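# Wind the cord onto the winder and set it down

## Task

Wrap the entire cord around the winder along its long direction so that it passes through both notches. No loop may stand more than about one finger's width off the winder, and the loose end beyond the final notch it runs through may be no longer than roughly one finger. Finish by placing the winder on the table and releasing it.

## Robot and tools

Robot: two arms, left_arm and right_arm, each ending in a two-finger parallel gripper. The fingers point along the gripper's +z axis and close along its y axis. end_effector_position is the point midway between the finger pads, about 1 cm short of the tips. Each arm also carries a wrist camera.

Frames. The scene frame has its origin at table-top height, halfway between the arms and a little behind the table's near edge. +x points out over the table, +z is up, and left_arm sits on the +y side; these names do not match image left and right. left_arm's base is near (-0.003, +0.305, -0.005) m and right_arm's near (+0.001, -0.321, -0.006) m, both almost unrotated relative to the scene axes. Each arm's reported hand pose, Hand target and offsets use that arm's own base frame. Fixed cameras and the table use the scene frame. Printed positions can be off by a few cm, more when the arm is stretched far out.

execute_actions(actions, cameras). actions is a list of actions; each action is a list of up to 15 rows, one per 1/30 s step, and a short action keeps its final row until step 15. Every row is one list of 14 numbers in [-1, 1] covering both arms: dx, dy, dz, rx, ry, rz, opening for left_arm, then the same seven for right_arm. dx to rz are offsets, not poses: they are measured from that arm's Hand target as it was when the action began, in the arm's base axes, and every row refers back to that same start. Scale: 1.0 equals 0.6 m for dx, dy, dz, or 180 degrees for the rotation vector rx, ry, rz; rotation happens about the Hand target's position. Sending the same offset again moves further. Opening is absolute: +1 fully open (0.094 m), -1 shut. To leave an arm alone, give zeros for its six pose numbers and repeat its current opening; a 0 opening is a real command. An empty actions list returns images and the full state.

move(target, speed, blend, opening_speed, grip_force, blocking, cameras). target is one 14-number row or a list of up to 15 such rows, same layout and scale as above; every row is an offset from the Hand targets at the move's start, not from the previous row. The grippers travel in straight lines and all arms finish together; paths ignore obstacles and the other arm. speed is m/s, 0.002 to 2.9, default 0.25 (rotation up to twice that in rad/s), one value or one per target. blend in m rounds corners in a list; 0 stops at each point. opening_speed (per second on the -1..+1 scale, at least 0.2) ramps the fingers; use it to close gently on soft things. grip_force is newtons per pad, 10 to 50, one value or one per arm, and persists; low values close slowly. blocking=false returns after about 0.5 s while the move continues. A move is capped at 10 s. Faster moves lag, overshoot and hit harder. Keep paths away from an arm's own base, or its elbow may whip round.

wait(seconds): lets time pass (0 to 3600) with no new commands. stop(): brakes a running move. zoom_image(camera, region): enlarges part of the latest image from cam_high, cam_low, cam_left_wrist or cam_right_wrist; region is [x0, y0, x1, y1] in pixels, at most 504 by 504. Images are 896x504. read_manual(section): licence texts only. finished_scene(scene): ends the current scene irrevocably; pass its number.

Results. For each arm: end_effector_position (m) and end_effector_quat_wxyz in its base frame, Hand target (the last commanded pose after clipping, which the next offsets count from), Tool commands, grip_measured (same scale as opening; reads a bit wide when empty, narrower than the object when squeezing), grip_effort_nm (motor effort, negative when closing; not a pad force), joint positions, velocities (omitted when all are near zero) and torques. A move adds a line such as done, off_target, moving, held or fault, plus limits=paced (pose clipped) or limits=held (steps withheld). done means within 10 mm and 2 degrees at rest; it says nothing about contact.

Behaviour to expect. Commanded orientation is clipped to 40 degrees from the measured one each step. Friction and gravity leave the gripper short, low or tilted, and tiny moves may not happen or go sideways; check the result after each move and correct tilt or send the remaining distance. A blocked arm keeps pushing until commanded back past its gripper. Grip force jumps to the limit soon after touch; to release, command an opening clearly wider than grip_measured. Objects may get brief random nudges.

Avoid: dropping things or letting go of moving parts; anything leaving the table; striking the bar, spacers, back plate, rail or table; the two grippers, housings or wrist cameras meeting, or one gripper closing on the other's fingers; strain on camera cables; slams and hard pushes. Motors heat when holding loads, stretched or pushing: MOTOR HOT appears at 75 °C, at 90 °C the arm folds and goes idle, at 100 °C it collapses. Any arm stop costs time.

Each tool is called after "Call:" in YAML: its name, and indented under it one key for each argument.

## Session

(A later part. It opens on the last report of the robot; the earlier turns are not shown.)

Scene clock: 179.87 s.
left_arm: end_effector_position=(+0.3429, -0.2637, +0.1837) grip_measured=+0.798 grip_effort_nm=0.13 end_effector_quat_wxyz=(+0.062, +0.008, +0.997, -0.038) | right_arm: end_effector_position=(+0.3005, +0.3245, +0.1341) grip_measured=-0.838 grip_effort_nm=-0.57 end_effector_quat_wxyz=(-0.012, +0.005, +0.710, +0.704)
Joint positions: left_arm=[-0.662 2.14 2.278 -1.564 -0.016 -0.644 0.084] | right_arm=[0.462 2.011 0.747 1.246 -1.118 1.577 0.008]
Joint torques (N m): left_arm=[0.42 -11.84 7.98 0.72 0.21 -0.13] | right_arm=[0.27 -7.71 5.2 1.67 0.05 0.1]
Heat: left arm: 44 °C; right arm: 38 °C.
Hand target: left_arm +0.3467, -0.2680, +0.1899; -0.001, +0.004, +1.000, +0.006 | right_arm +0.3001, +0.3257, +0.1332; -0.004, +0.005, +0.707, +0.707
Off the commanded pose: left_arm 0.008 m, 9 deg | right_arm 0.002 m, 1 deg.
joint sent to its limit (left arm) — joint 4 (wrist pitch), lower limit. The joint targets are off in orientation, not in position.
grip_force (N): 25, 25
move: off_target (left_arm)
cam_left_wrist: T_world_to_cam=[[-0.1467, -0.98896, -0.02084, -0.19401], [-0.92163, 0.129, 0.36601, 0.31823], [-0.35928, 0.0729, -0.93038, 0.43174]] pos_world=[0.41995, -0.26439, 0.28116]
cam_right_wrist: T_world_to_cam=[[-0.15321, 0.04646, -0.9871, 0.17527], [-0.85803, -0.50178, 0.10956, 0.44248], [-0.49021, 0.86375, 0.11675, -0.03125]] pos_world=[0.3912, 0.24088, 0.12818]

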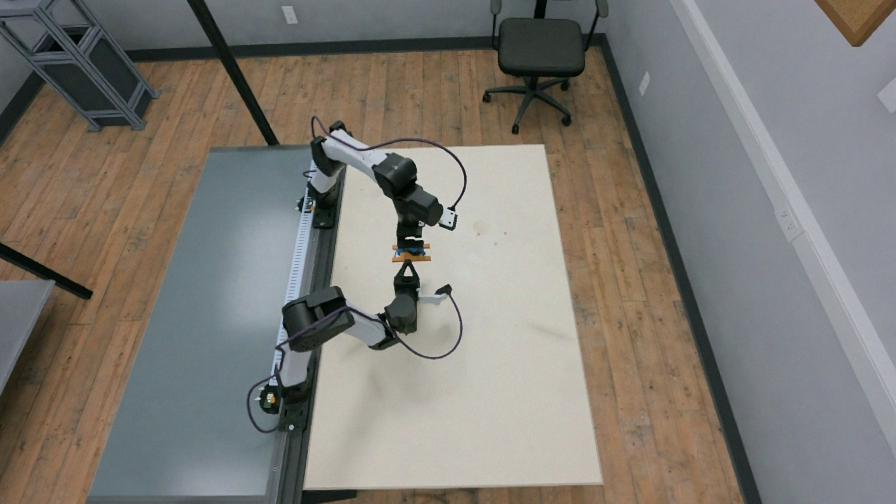

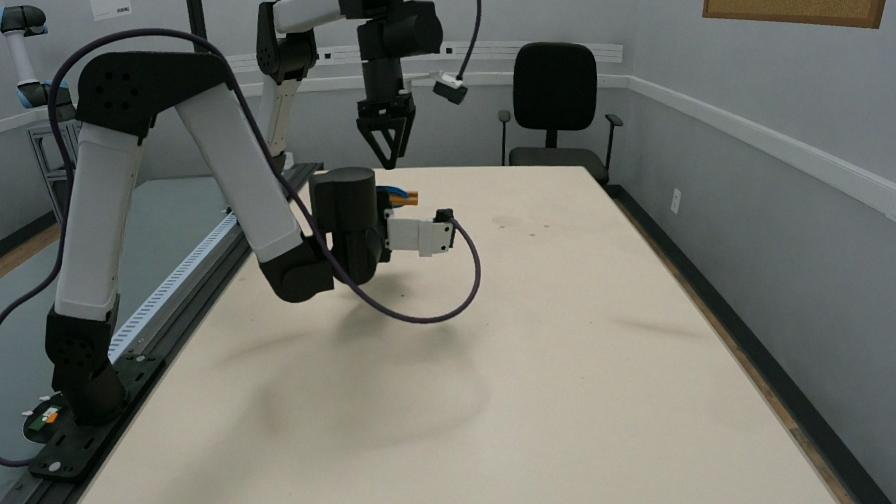

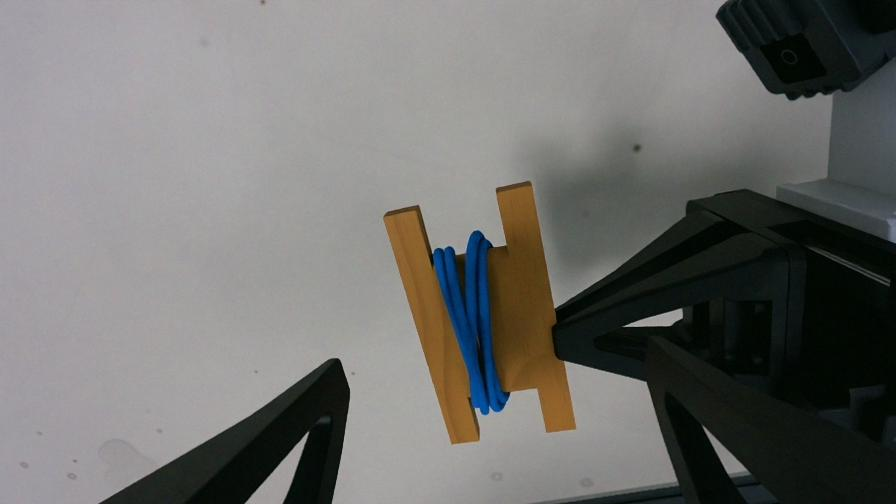

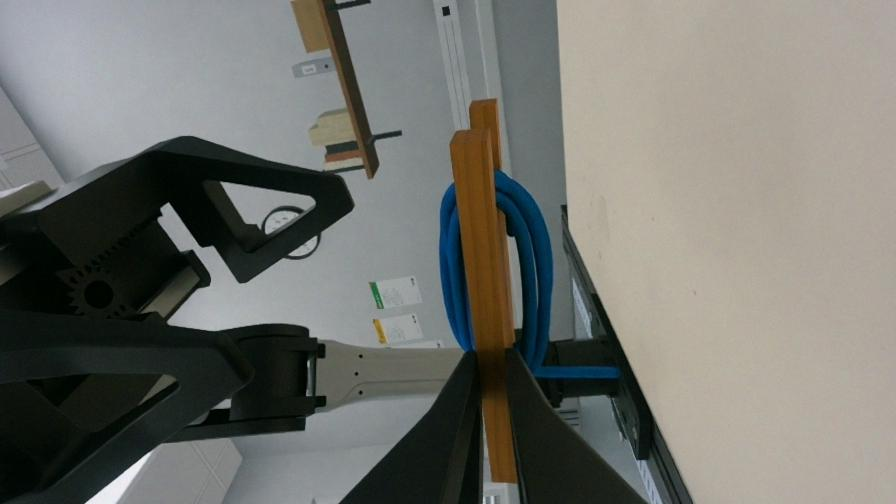

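Call:
move:
  target:
    - [0.005,0.0075,-0.06,0,0,0.02,0.8,0,0,0,0,0,0,-0.95]
    - [0.005,0.0075,-0.125,0,0,0.02,0.8,0,0,0,0,0,0,-0.95]
  speed: [0.2,0.1]
  blend: [0.005,0]
  cameras: ["cam_left_wrist","cam_right_wrist"]

Scene clock: 181.90 s.
left_arm: end_effector_position=(+0.3487, -0.2632, +0.1231) grip_measured=+0.798 grip_effort_nm=0.13 end_effector_quat_wxyz=(+0.005, -0.023, +1.000, +0.005) | right_arm: end_effector_position=(+0.3005, +0.3245, +0.1341) grip_measured=-0.838 grip_effort_nm=-0.57 end_effector_quat_wxyz=(-0.012, +0.005, +0.710, +0.704)
Joint positions: left_arm=[-0.652 2.272 2.256 -1.552 -0.014 -0.697 0.084] | right_arm=[0.462 2.011 0.747 1.246 -1.118 1.577 0.008]
Joint torques (N m): left_arm=[0.65 -12.49 4.27 0.53 0.23 -0.13] | right_arm=[0.28 -7.71 5.2 1.67 0.05 0.09]
Heat: left arm: 45 °C; right arm: 37 °C.
Hand target: left_arm +0.3497, -0.2635, +0.1150; -0.001, -0.028, +1.000, +0.006 | right_arm +0.3001, +0.3257, +0.1332; -0.004, +0.005, +0.707, +0.707
Off the commanded pose: left_arm 0.008 m, 1 deg | right_arm 0.002 m, 1 deg.
grip_force (N): 25, 25
move: done
cam_left_wrist: T_world_to_cam=[[-0.09123, -0.99186, -0.08882, -0.20558], [-0.87758, 0.03793, 0.47792, 0.29255], [-0.47066, 0.12155, -0.8739, 0.42205]] pos_world=[0.43662, -0.2663, 0.21076]
cam_right_wrist: T_world_to_cam=[[-0.15321, 0.04646, -0.9871, 0.17527], [-0.85803, -0.50178, 0.10956, 0.44248], [-0.49021, 0.86375, 0.11675, -0.03125]] pos_world=[0.3912, 0.24088, 0.12818]

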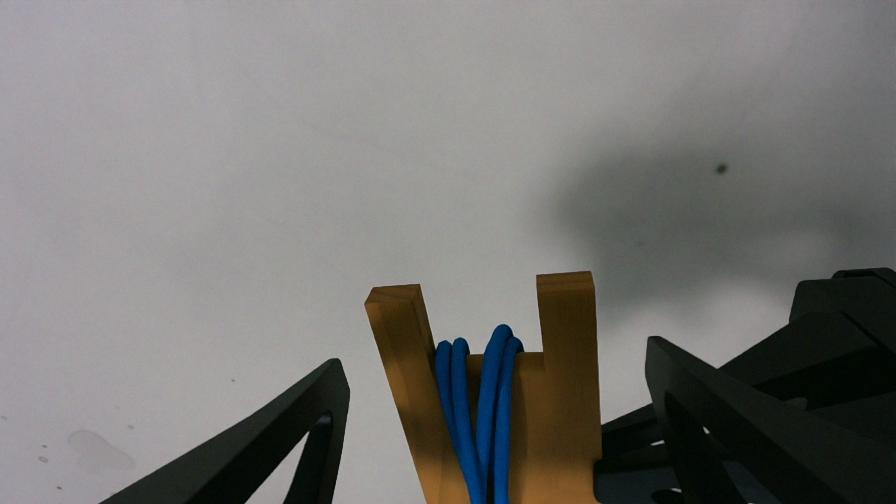

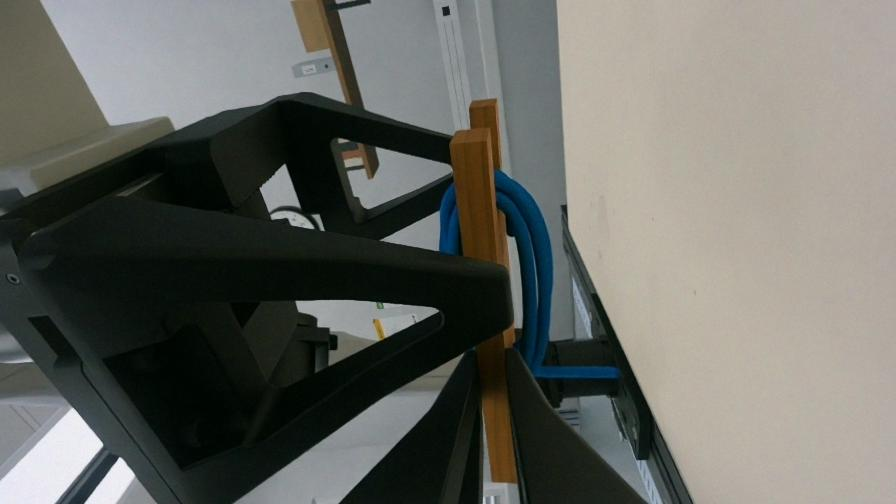

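Call:
move:
  target:
    - [0,0,0.002,0,0,0,0.0,0,0,0,0,0,0,-0.95]
    - [0,0,0.002,0,0,0,0.0,0,0,0,0,0,0,-0.3]
    - [0,0,0.002,0,0,0,0.0,0,-0.16,0,0,0,0,-0.3]
    - [0.083,0,0.002,0,0,0,0.0,0,-0.16,0.02,0,0,0,-0.3]
    - [0.083,0,-0.085,0,0,0,0.0,0,-0.16,0.02,0,0,0,-0.3]
  speed: 0.2
  blend: [0,0,0.01,0.01,0]
  cameras: ["cam_low","cam_left_wrist","cam_right_wrist"]

Call:
zoom_image:
  camera: "cam_low"
  region: [330, 130, 530, 280]

Scene clock: 186.73 s.
left_arm: end_effector_position=(+0.4009, -0.2597, +0.0689) grip_measured=+0.190 grip_effort_nm=-0.53 end_effector_quat_wxyz=(+0.001, -0.034, +0.999, +0.006) | right_arm: end_effector_position=(+0.3041, +0.2313, +0.1358) grip_measured=-0.301 grip_effort_nm=0.08 end_effector_quat_wxyz=(-0.011, +0.019, +0.709, +0.704)
Joint positions: left_arm=[-0.579 2.496 2.434 -1.515 -0.011 -0.648 0.056] | right_arm=[0.187 1.928 0.619 1.273 -1.372 1.577 0.033]
Joint torques (N m): left_arm=[-0.25 -14.82 4.72 0.54 0.18 0.02] | right_arm=[-0.66 -10.4 4.86 1.35 -0.27 0.11]
Heat: left arm: 46 °C; right arm: 37 °C.
Hand target: left_arm +0.3994, -0.2635, +0.0639; -0.002, -0.028, +1.000, +0.006 | right_arm +0.3001, +0.2297, +0.1453; -0.004, +0.005, +0.707, +0.707
Off the commanded pose: left_arm 0.006 m, 1 deg | right_arm 0.010 m, 2 deg.
grip_force (N): 25, 25
move: done
cam_left_wrist: T_world_to_cam=[[-0.06858, -0.99353, -0.09053, -0.21163], [-0.87396, 0.01606, 0.48573, 0.35639], [-0.48113, 0.11243, -0.86941, 0.40042]] pos_world=[0.48962, -0.261, 0.15586]
cam_right_wrist: T_world_to_cam=[[-0.17106, 0.05075, -0.98395, 0.18573], [-0.86613, -0.48377, 0.12562, 0.3947], [-0.46963, 0.87372, 0.12671, 0.0409]] pos_world=[0.39284, 0.14578, 0.12799]

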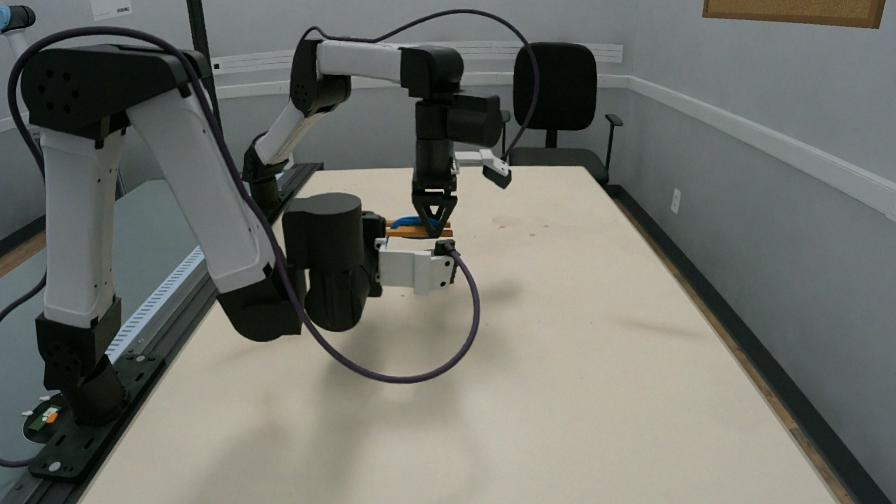

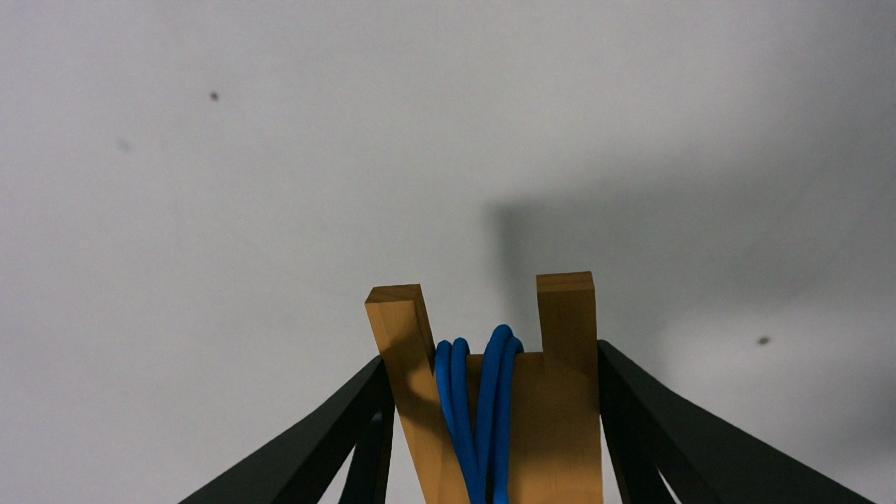

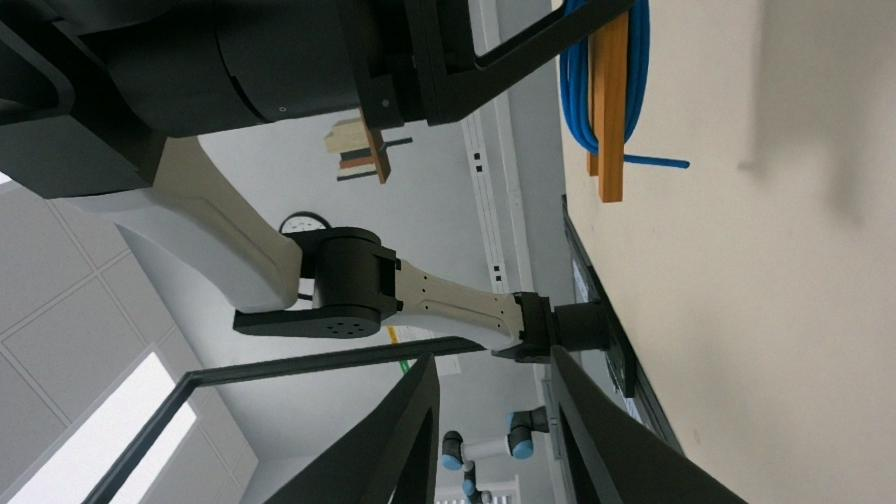

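Scaled by 2.520 from the camera's image (finer frame: 1280x720).

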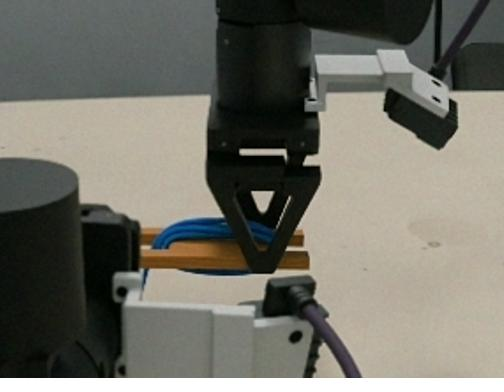

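Call:
move:
  target:
    - [-0.09,0,-0.055,0,0,0,0.0,0,-0.05,0,0,0,0,-0.3]
    - [-0.117,0,-0.071,0,0,0,0.0,0,-0.05,0,0,0,0,-0.3]
  speed: 0.1
  blend: [0.01,0]
  cameras: ["cam_left_wrist","cam_right_wrist"]

Call:
zoom_image:
  camera: "cam_right_wrist"
  region: [520, 50, 800, 350]

Scene clock: 188.53 s.
left_arm: end_effector_position=(+0.3305, -0.2574, +0.0194) grip_measured=+0.190 grip_effort_nm=-0.53 end_effector_quat_wxyz=(-0.010, -0.027, +0.999, +0.020) | right_arm: end_effector_position=(+0.3041, +0.2024, +0.1361) grip_measured=-0.301 grip_effort_nm=0.08 end_effector_quat_wxyz=(-0.014, +0.020, +0.708, +0.705)
Joint positions: left_arm=[-0.669 2.234 1.777 -1.154 -0.018 -0.724 0.056] | right_arm=[0.094 1.919 0.604 1.273 -1.47 1.578 0.033]
Joint torques (N m): left_arm=[-0.36 -15.43 3.49 0.66 0.27 -0.14] | right_arm=[-1.1 -10.51 4.52 1.31 -0.28 0.06]
Heat: left arm: 47 °C; right arm: 37 °C.
Hand target: left_arm +0.3294, -0.2635, +0.0213; -0.001, -0.028, +1.000, +0.006 | right_arm +0.3001, +0.1996, +0.1454; -0.004, +0.005, +0.707, +0.707
Off the commanded pose: left_arm 0.007 m, 2 deg | right_arm 0.010 m, 2 deg.
grip_force (N): 25, 25
move: done; blend cut to 0.0094 m at target 1
cam_left_wrist: T_world_to_cam=[[-0.08458, -0.98972, -0.11535, -0.21185], [-0.86299, 0.01489, 0.50501, 0.31461], [-0.49809, 0.14226, -0.85537, 0.33609]] pos_world=[0.42099, -0.26217, 0.10416]
cam_right_wrist: T_world_to_cam=[[-0.17731, 0.05305, -0.98272, 0.18878], [-0.86355, -0.48736, 0.1295, 0.38015], [-0.47207, 0.87159, 0.13222, 0.06652]] pos_world=[0.39315, 0.11728, 0.12749]

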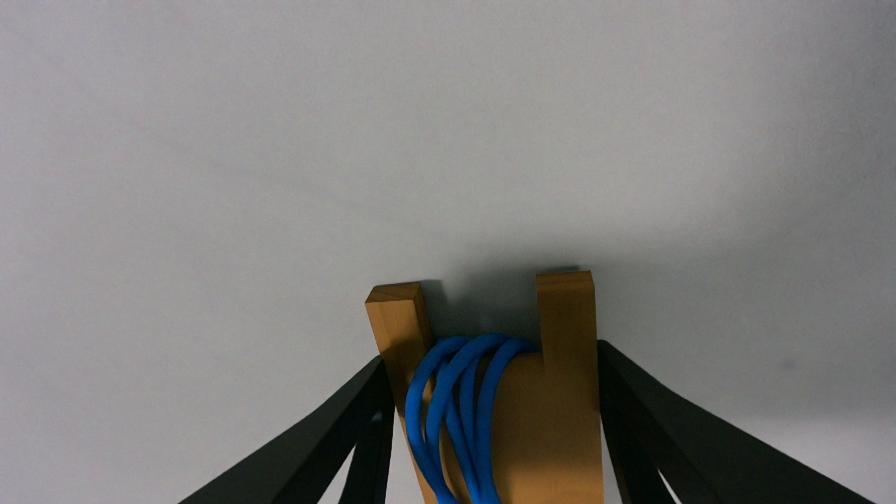

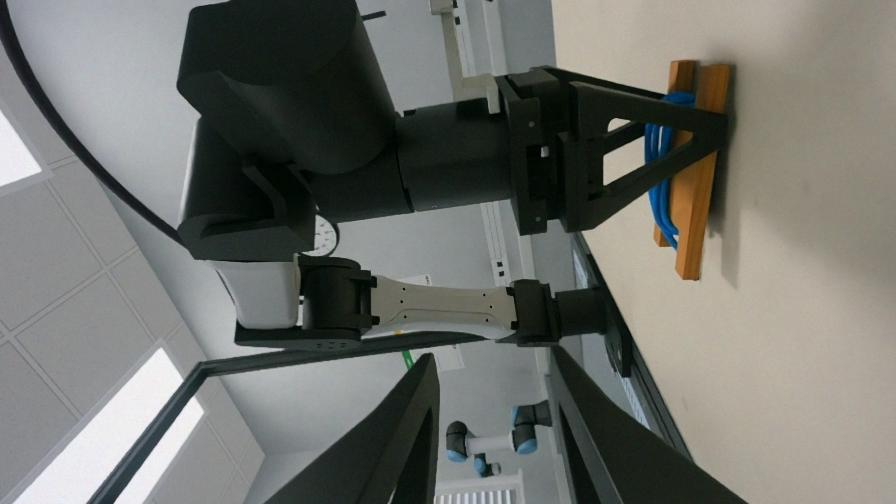

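Scaled by 1.680 from the camera's image (finer frame: 1280x720).

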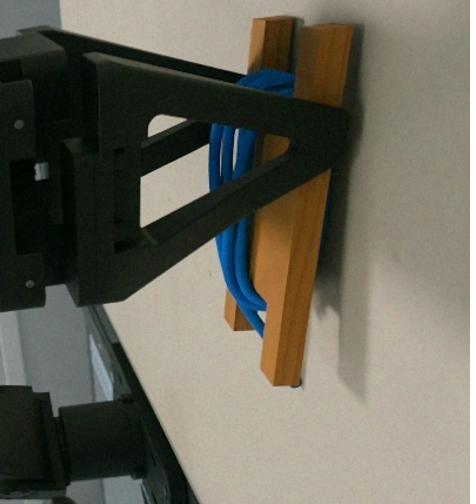

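Call:
move:
  target:
    - [0,0,0.004,0,0,0,0.0,0,0,0,0,0,0,-0.3]
    - [0,0,0.004,0,0,0,0.6,0,0,0,0,0,0,-0.3]
    - [0,0,0.2,0,0,0,0.6,0,-0.05,0,0,0,0,-0.3]
    - [0,0.16,0.23,0,0,0,0.6,0,-0.08,0,0,0,0,-0.3]
  speed: 0.2
  opening_speed: 0.6
  blend: [0,0,0.02,0]
  cameras: ["cam_high","cam_left_wrist","cam_right_wrist"]

Call:
zoom_image:
  camera: "cam_left_wrist"
  region: [500, 50, 850, 400]

Call:
zoom_image:
  camera: "cam_right_wrist"
  region: [520, 40, 800, 320]

Scene clock: 192.50 s.
left_arm: end_effector_position=(+0.3340, -0.1675, +0.1501) grip_measured=+0.598 grip_effort_nm=0.13 end_effector_quat_wxyz=(-0.011, -0.034, +0.999, +0.012) | right_arm: end_effector_position=(+0.3044, +0.1544, +0.1374) grip_measured=-0.301 grip_effort_nm=0.08 end_effector_quat_wxyz=(+0.010, +0.050, +0.706, +0.707)
Joint positions: left_arm=[-0.469 2.014 1.957 -1.544 -0.01 -0.537 0.075] | right_arm=[-0.065 1.876 0.547 1.273 -1.551 1.573 0.033]
Joint torques (N m): left_arm=[-0.09 -15.12 4.27 0.38 0.17 -0.02] | right_arm=[-1.09 -9.84 4.38 1.27 -0.29 -0.05]
Heat: left arm: 50 °C; right arm: 38 °C.
Hand target: left_arm +0.3293, -0.1675, +0.1594; -0.001, -0.028, +1.000, +0.006 | right_arm +0.3000, +0.1517, +0.1453; -0.004, +0.005, +0.707, +0.707
Off the commanded pose: left_arm 0.010 m, 1 deg | right_arm 0.009 m, 5 deg.
joint sent to its limit (right arm) — joint 5 (wrist yaw), lower limit. The joint targets are off in orientation, not in position.
grip_force (N): 25, 25
move: off_target (right_arm)
cam_left_wrist: T_world_to_cam=[[-0.07231, -0.99248, -0.09878, -0.11461], [-0.8622, 0.01242, 0.50641, 0.24947], [-0.50138, 0.12179, -0.85661, 0.43476]] pos_world=[0.42479, -0.16979, 0.23476]
cam_right_wrist: T_world_to_cam=[[-0.18154, 0.07042, -0.98086, 0.1911], [-0.89752, -0.41949, 0.13599, 0.35573], [-0.40188, 0.90502, 0.13936, 0.08086]] pos_world=[0.38646, 0.06259, 0.1278]

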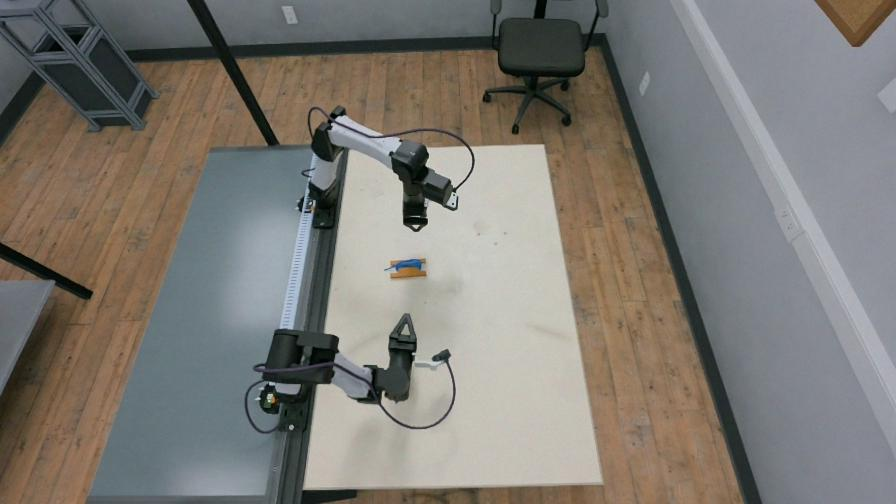

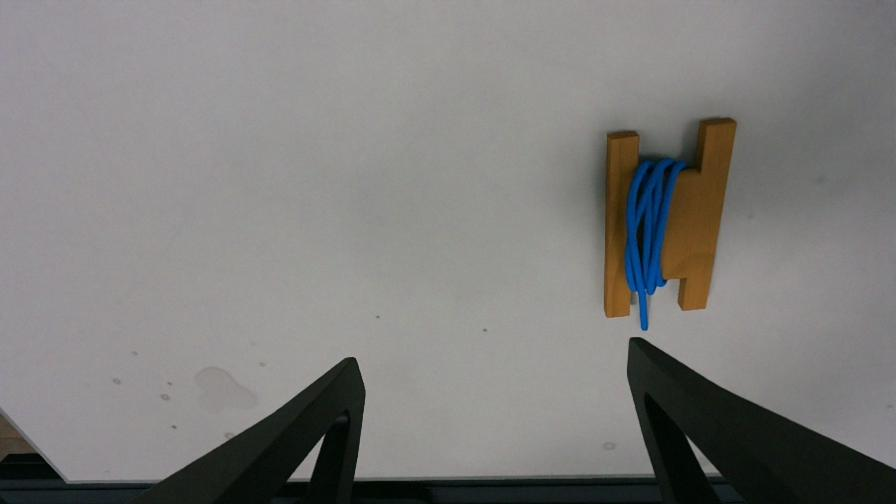

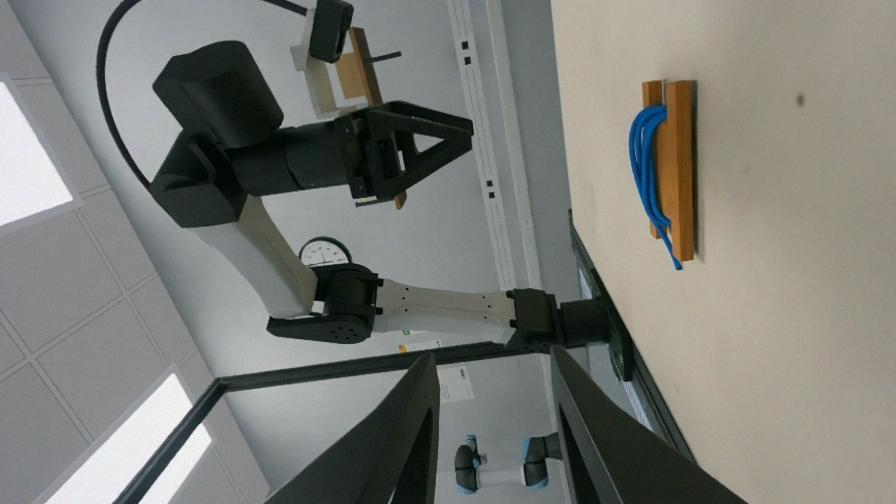

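Scaled by 1.440 from the camera's image (finer frame: 1280x720).

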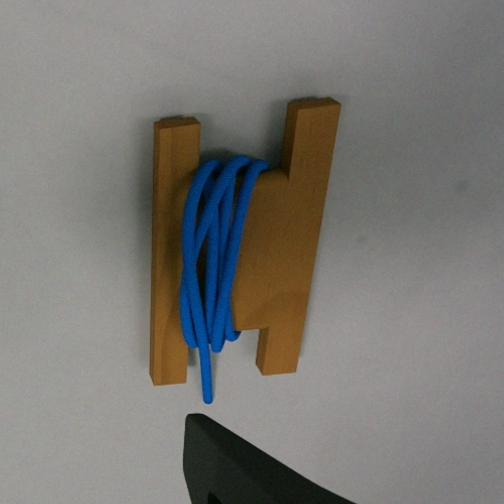

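Scaled by 1.800 from the camera's image (finer frame: 1280x720).

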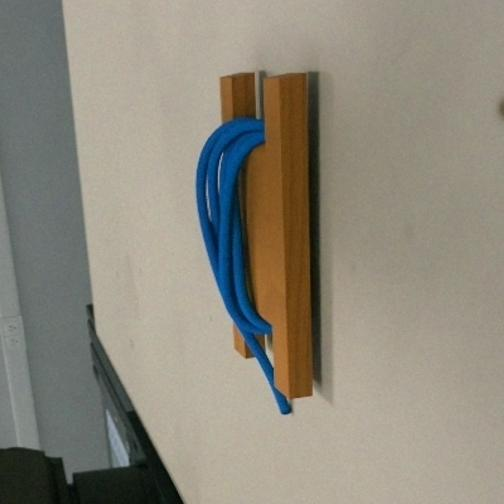

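Call:
move:
  target:
    - [-0.0355,-0.126,-0.15,0,0,0,-0.9,0,0,0,0,0,0,-0.3]
    - [-0.0355,-0.126,-0.2,0,0,0,-0.9,0,0,0,0,0,0,-0.3]
  speed: [0.25,0.05]
  cameras: ["cam_left_wrist","cam_right_wrist"]

Call:
zoom_image:
  camera: "cam_right_wrist"
  region: [520, 40, 800, 320]

Scene clock: 198.47 s.
left_arm: end_effector_position=(+0.3095, -0.2438, +0.0480) grip_measured=-0.898 grip_effort_nm=-0.04 end_effector_quat_wxyz=(+0.004, -0.025, +1.000, +0.001) | right_arm: end_effector_position=(+0.3044, +0.1544, +0.1374) grip_measured=-0.301 grip_effort_nm=0.08 end_effector_quat_wxyz=(+0.010, +0.050, +0.706, +0.707)
Joint positions: left_arm=[-0.67 2.066 1.627 -1.127 -0.007 -0.72 0.005] | right_arm=[-0.065 1.876 0.547 1.273 -1.551 1.572 0.033]
Joint torques (N m): left_arm=[0.28 -10.45 4.53 0.54 0.15 -0.13] | right_arm=[-1.09 -9.85 4.4 1.26 -0.29 -0.05]
Heat: left arm: 50 °C; right arm: 37 °C.
Hand target: left_arm +0.3080, -0.2432, +0.0393; -0.002, -0.027, +1.000, +0.006 | right_arm +0.3000, +0.1517, +0.1453; -0.004, +0.005, +0.707, +0.707
Off the commanded pose: left_arm 0.009 m, 1 deg | right_arm 0.009 m, 5 deg.
joint sent to its limit (right arm) — joint 5 (wrist yaw), lower limit. The joint targets are off in orientation, not in position.
grip_force (N): 25, 25
move: done
cam_left_wrist: T_world_to_cam=[[-0.08691, -0.9929, -0.08122, -0.19861], [-0.87697, 0.03757, 0.47907, 0.29291], [-0.47262, 0.11286, -0.87401, 0.33411]] pos_world=[0.39752, -0.24591, 0.13556]
cam_right_wrist: T_world_to_cam=[[-0.18121, 0.07045, -0.98092, 0.19098], [-0.89754, -0.41953, 0.13568, 0.35578], [-0.40197, 0.905, 0.13925, 0.0809]] pos_world=[0.38646, 0.06259, 0.1278]

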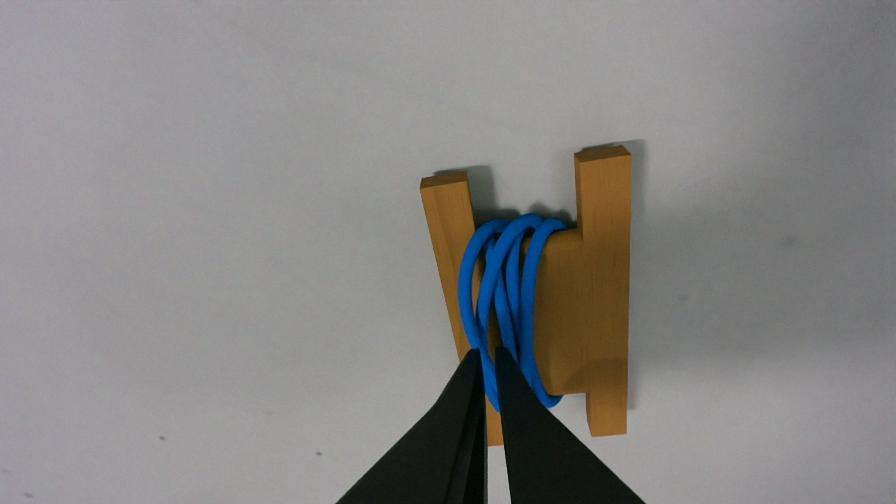

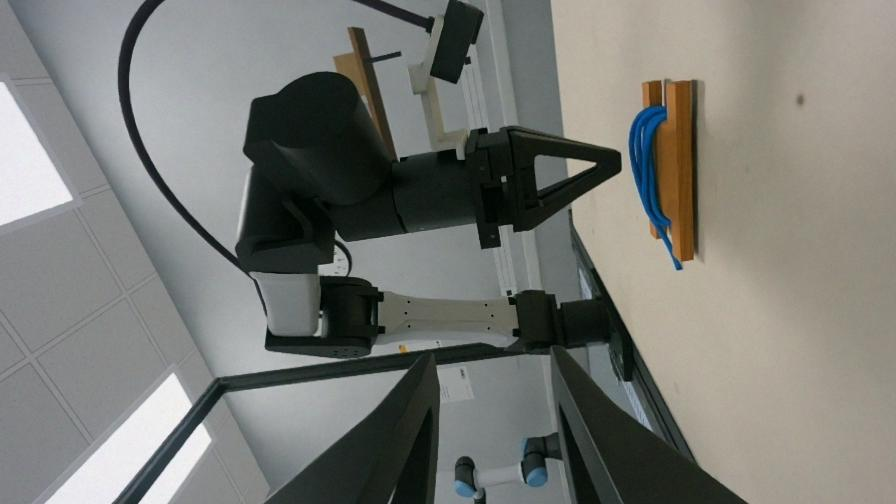

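Scaled by 1.800 from the camera's image (finer frame: 1280x720).

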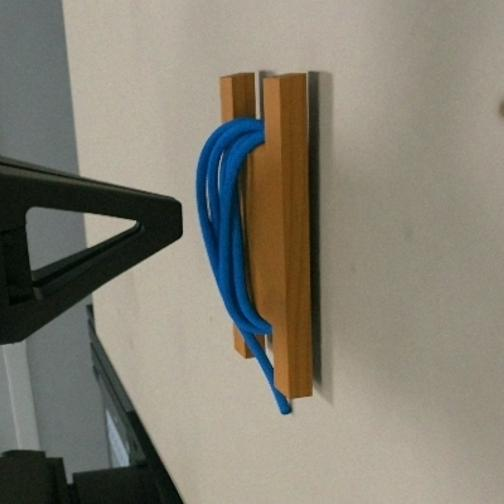

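Call:
move:
  target:
    - [0,-0.005,-0.027,0,0,0,-0.9,0,0,0,0,0,0,-0.3]
  speed: 0.03
  cameras: ["cam_left_wrist","cam_right_wrist"]

Call:
zoom_image:
  camera: "cam_right_wrist"
  region: [520, 40, 800, 320]

Scene clock: 199.83 s.
left_arm: end_effector_position=(+0.3115, -0.2454, +0.0330) grip_measured=-0.898 grip_effort_nm=-0.04 end_effector_quat_wxyz=(+0.005, -0.028, +1.000, +0.000) | right_arm: end_effector_position=(+0.3044, +0.1544, +0.1374) grip_measured=-0.301 grip_effort_nm=0.08 end_effector_quat_wxyz=(+0.010, +0.050, +0.706, +0.707)
Joint positions: left_arm=[-0.67 2.087 1.597 -1.074 -0.007 -0.725 0.005] | right_arm=[-0.065 1.876 0.547 1.273 -1.551 1.572 0.033]
Joint torques (N m): left_arm=[-0.23 -10.52 4.37 0.56 0.14 -0.14] | right_arm=[-1.07 -9.84 4.4 1.26 -0.28 -0.06]
Heat: left arm: 50 °C; right arm: 37 °C.
Hand target: left_arm +0.3081, -0.2463, +0.0232; -0.001, -0.027, +1.000, +0.005 | right_arm +0.3000, +0.1517, +0.1453; -0.004, +0.005, +0.707, +0.707
Off the commanded pose: left_arm 0.011 m, 1 deg | right_arm 0.009 m, 5 deg.
joint sent to its limit (right arm) — joint 5 (wrist yaw), lower limit. The joint targets are off in orientation, not in position.
grip_force (N): 25, 25
move: off_target (left_arm)
cam_left_wrist: T_world_to_cam=[[-0.08143, -0.99349, -0.0797, -0.20316], [-0.87813, 0.03369, 0.47723, 0.30144], [-0.47143, 0.10885, -0.87516, 0.32086]] pos_world=[0.39942, -0.24691, 0.12076]
cam_right_wrist: T_world_to_cam=[[-0.18121, 0.07045, -0.98092, 0.19098], [-0.89754, -0.41953, 0.13568, 0.35578], [-0.40197, 0.905, 0.13925, 0.0809]] pos_world=[0.38646, 0.06259, 0.1278]

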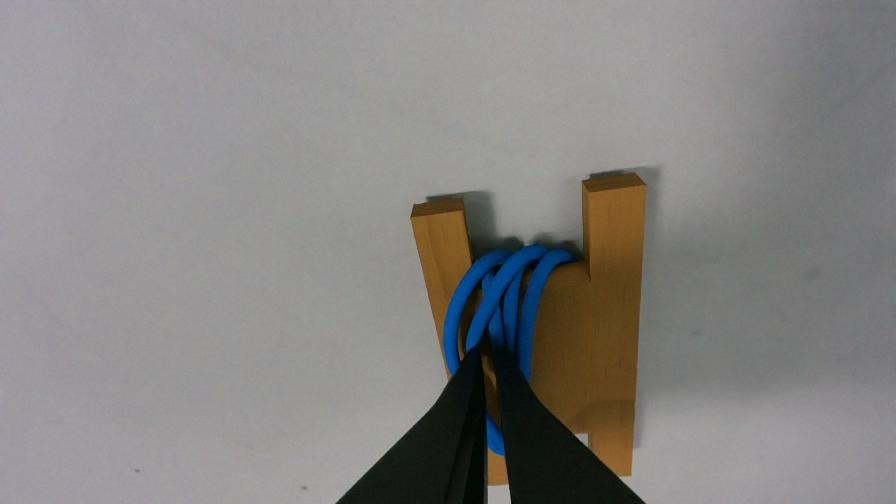

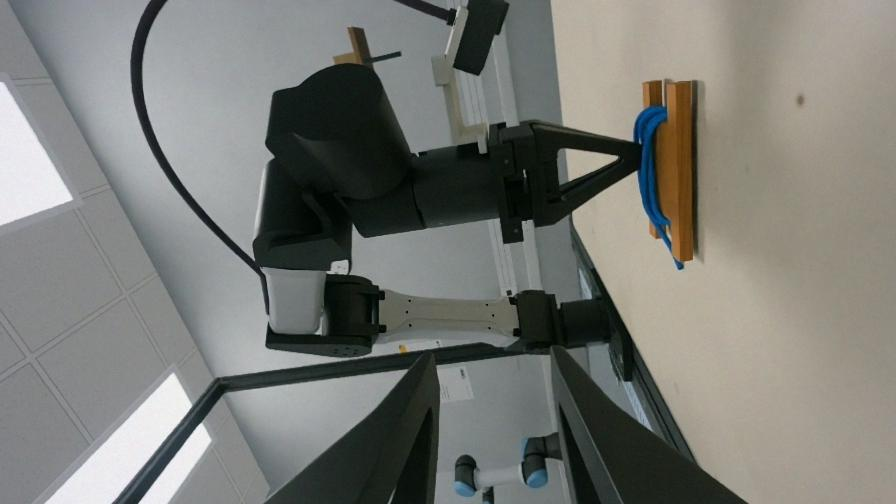

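Scaled by 1.800 from the camera's image (finer frame: 1280x720).

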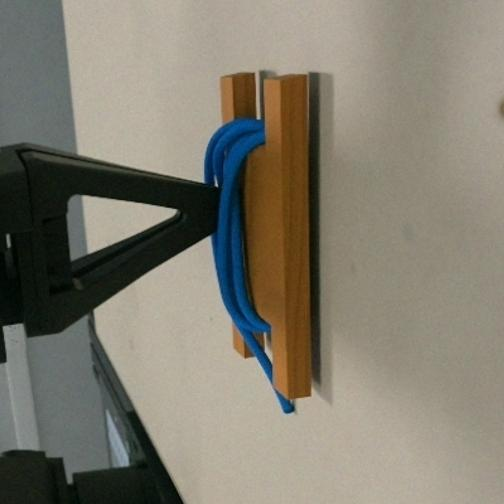

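Call:
move:
  target:
    - [0,0,-0.013,0,0,0,-0.9,0,0,0,0,0,0,-0.3]
    - [0,0,0.08,0,0,0,-0.9,0,0,0,0,0,0,-0.3]
  speed: [0.03,0.15]
  cameras: ["cam_left_wrist","cam_right_wrist"]

Call:
zoom_image:
  camera: "cam_right_wrist"
  region: [520, 40, 800, 320]

Call:
zoom_image:
  camera: "cam_left_wrist"
  region: [350, 100, 700, 450]

Scene clock: 202.13 s.
left_arm: end_effector_position=(+0.3021, -0.2394, +0.0540) grip_measured=-0.898 grip_effort_nm=-0.04 end_effector_quat_wxyz=(-0.022, -0.027, +0.999, +0.020) | right_arm: end_effector_position=(+0.3044, +0.1544, +0.1374) grip_measured=-0.301 grip_effort_nm=0.08 end_effector_quat_wxyz=(+0.010, +0.050, +0.706, +0.707)
Joint positions: left_arm=[-0.671 2.091 1.688 -1.227 -0.003 -0.726 0.005] | right_arm=[-0.065 1.876 0.547 1.273 -1.551 1.572 0.033]
Joint torques (N m): left_arm=[-0.14 -14.83 8.09 0.2 0.12 -0.13] | right_arm=[-1.07 -9.85 4.4 1.27 -0.28 -0.05]
Heat: left arm: 50 °C; right arm: 37 °C.
Hand target: left_arm +0.3081, -0.2462, +0.0711; -0.001, -0.027, +1.000, +0.006 | right_arm +0.3000, +0.1517, +0.1453; -0.004, +0.005, +0.707, +0.707
Off the commanded pose: left_arm 0.020 m, 3 deg | right_arm 0.009 m, 5 deg.
joint sent to its limit (right arm) — joint 5 (wrist yaw), lower limit. The joint targets are off in orientation, not in position.
grip_force (N): 25, 25
move: off_target (left_arm)
cam_left_wrist: T_world_to_cam=[[-0.08666, -0.98972, -0.1138, -0.19192], [-0.85046, 0.014, 0.52586, 0.26725], [-0.51886, 0.14235, -0.84293, 0.35465]] pos_world=[0.39466, -0.24417, 0.13657]
cam_right_wrist: T_world_to_cam=[[-0.18121, 0.07045, -0.98092, 0.19098], [-0.89754, -0.41953, 0.13568, 0.35578], [-0.40197, 0.905, 0.13925, 0.0809]] pos_world=[0.38646, 0.06259, 0.1278]

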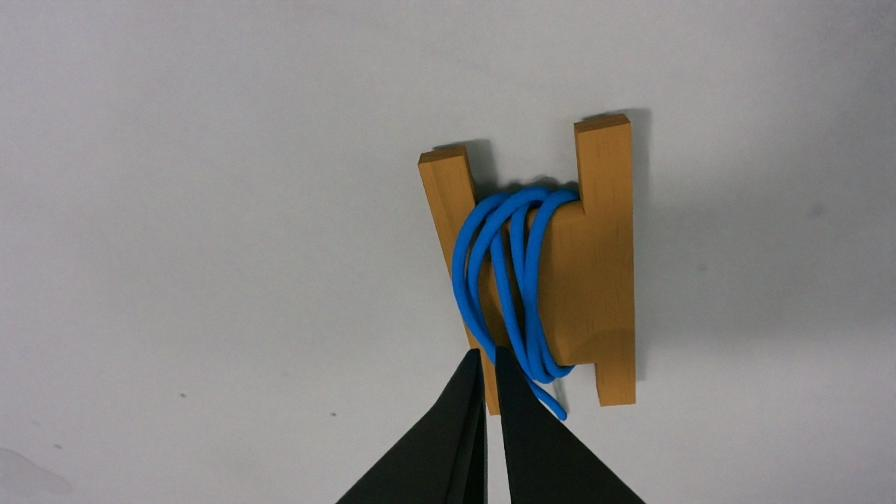

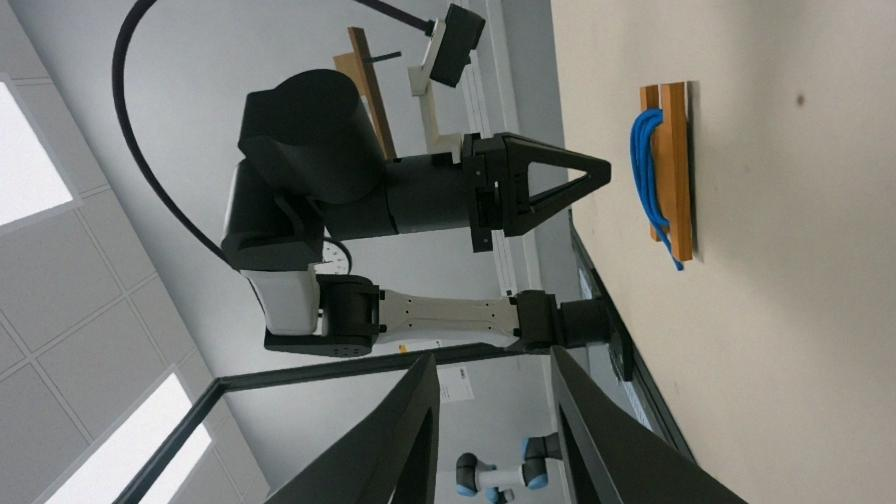

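Scaled by 1.800 from the camera's image (finer frame: 1280x720).

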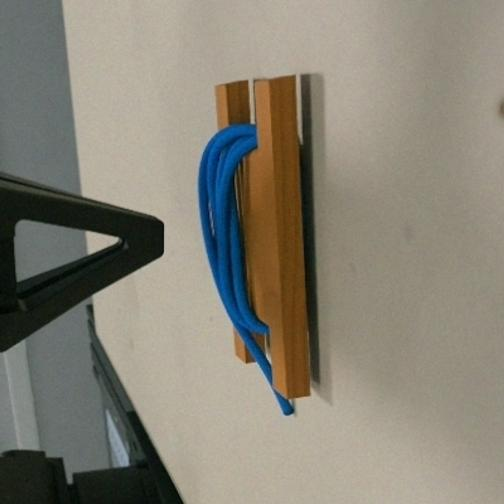

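Scaled by 1.440 from the camera's image (finer frame: 1280x720).

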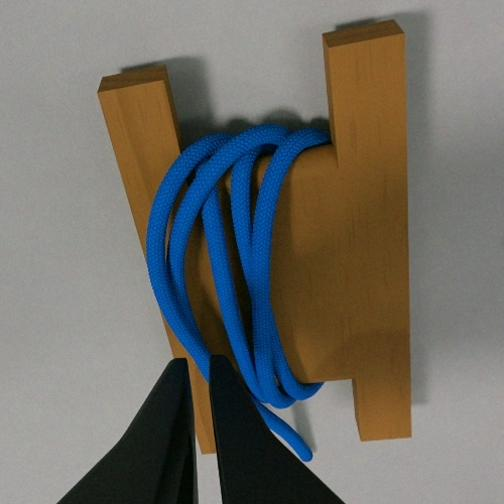

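Call:
move:
  target: [0,0.1,0.15,0,0,0,-0.9,0,0,0,0,0,0,-0.3]
  speed: 0.25
  cameras: ["cam_left_wrist","cam_low"]

Call:
zoom_image:
  camera: "cam_left_wrist"
  region: [450, 50, 800, 400]

Scene clock: 203.90 s.
left_arm: end_effector_position=(+0.3047, -0.1842, +0.1491) grip_measured=-0.898 grip_effort_nm=-0.04 end_effector_quat_wxyz=(-0.018, -0.032, +0.999, +0.014) | right_arm: end_effector_position=(+0.3044, +0.1544, +0.1374) grip_measured=-0.301 grip_effort_nm=0.08 end_effector_quat_wxyz=(+0.010, +0.050, +0.706, +0.707)
Joint positions: left_arm=[-0.546 1.95 1.862 -1.528 -0.004 -0.609 0.005] | right_arm=[-0.065 1.876 0.547 1.273 -1.551 1.572 0.033]
Joint torques (N m): left_arm=[0.23 -12.29 7.91 0.26 0.11 0.03] | right_arm=[-1.09 -9.84 4.4 1.27 -0.29 -0.05]
Heat: left arm: 50 °C; right arm: 37 °C.
Hand target: left_arm +0.3080, -0.1862, +0.1611; -0.001, -0.027, +1.000, +0.006 | right_arm +0.3000, +0.1517, +0.1453; -0.004, +0.005, +0.707, +0.707
Off the commanded pose: left_arm 0.013 m, 2 deg | right_arm 0.009 m, 5 deg.
joint sent to its limit (right arm) — joint 5 (wrist yaw), lower limit. The joint targets are off in orientation, not in position.
grip_force (N): 25, 25
move: off_target (left_arm)
cam_left_wrist: T_world_to_cam=[[-0.07683, -0.99182, -0.10193, -0.13137], [-0.85516, 0.01299, 0.51821, 0.22099], [-0.51265, 0.12698, -0.84916, 0.42463]] pos_world=[0.39657, -0.18709, 0.23267]
Images, in order (width x height): cam_low 896x504, cam_left_wrist 896x504.

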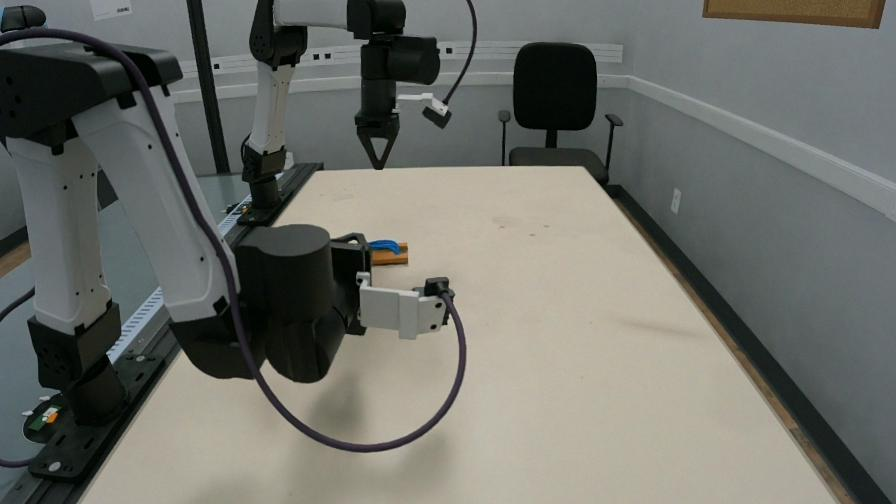

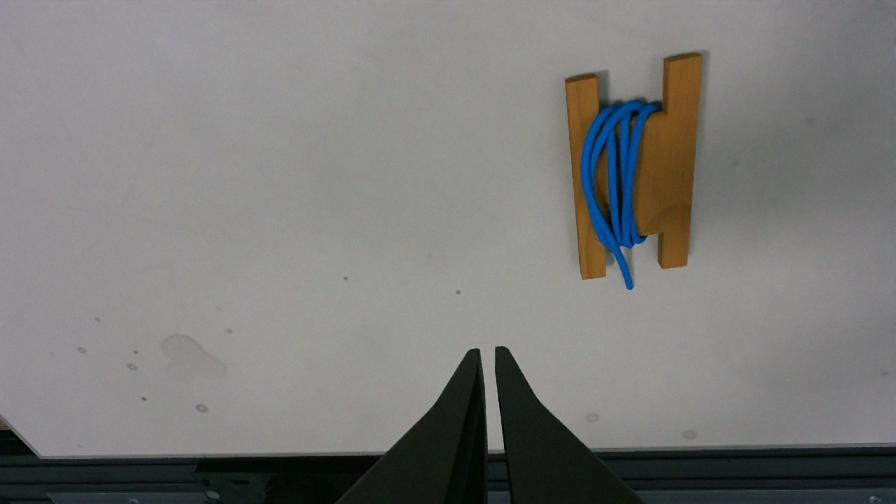

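Scaled by 1.440 from the camera's image (finer frame: 1280x720).

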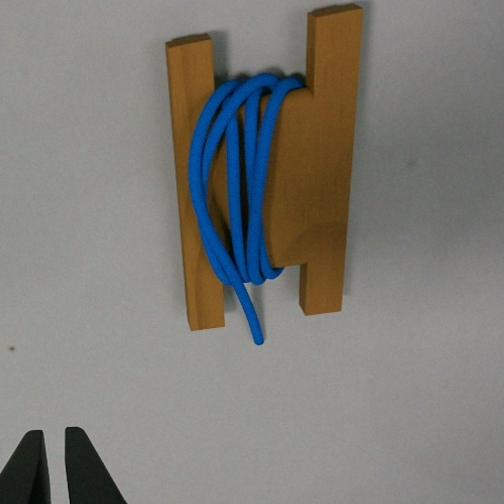

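Both notches hold the cord, only a short tail is left past the last one, and the winder is on the table with both grippers clear.

Call:
finished_scene:
  scene: 2

The scene is finished: the task was done.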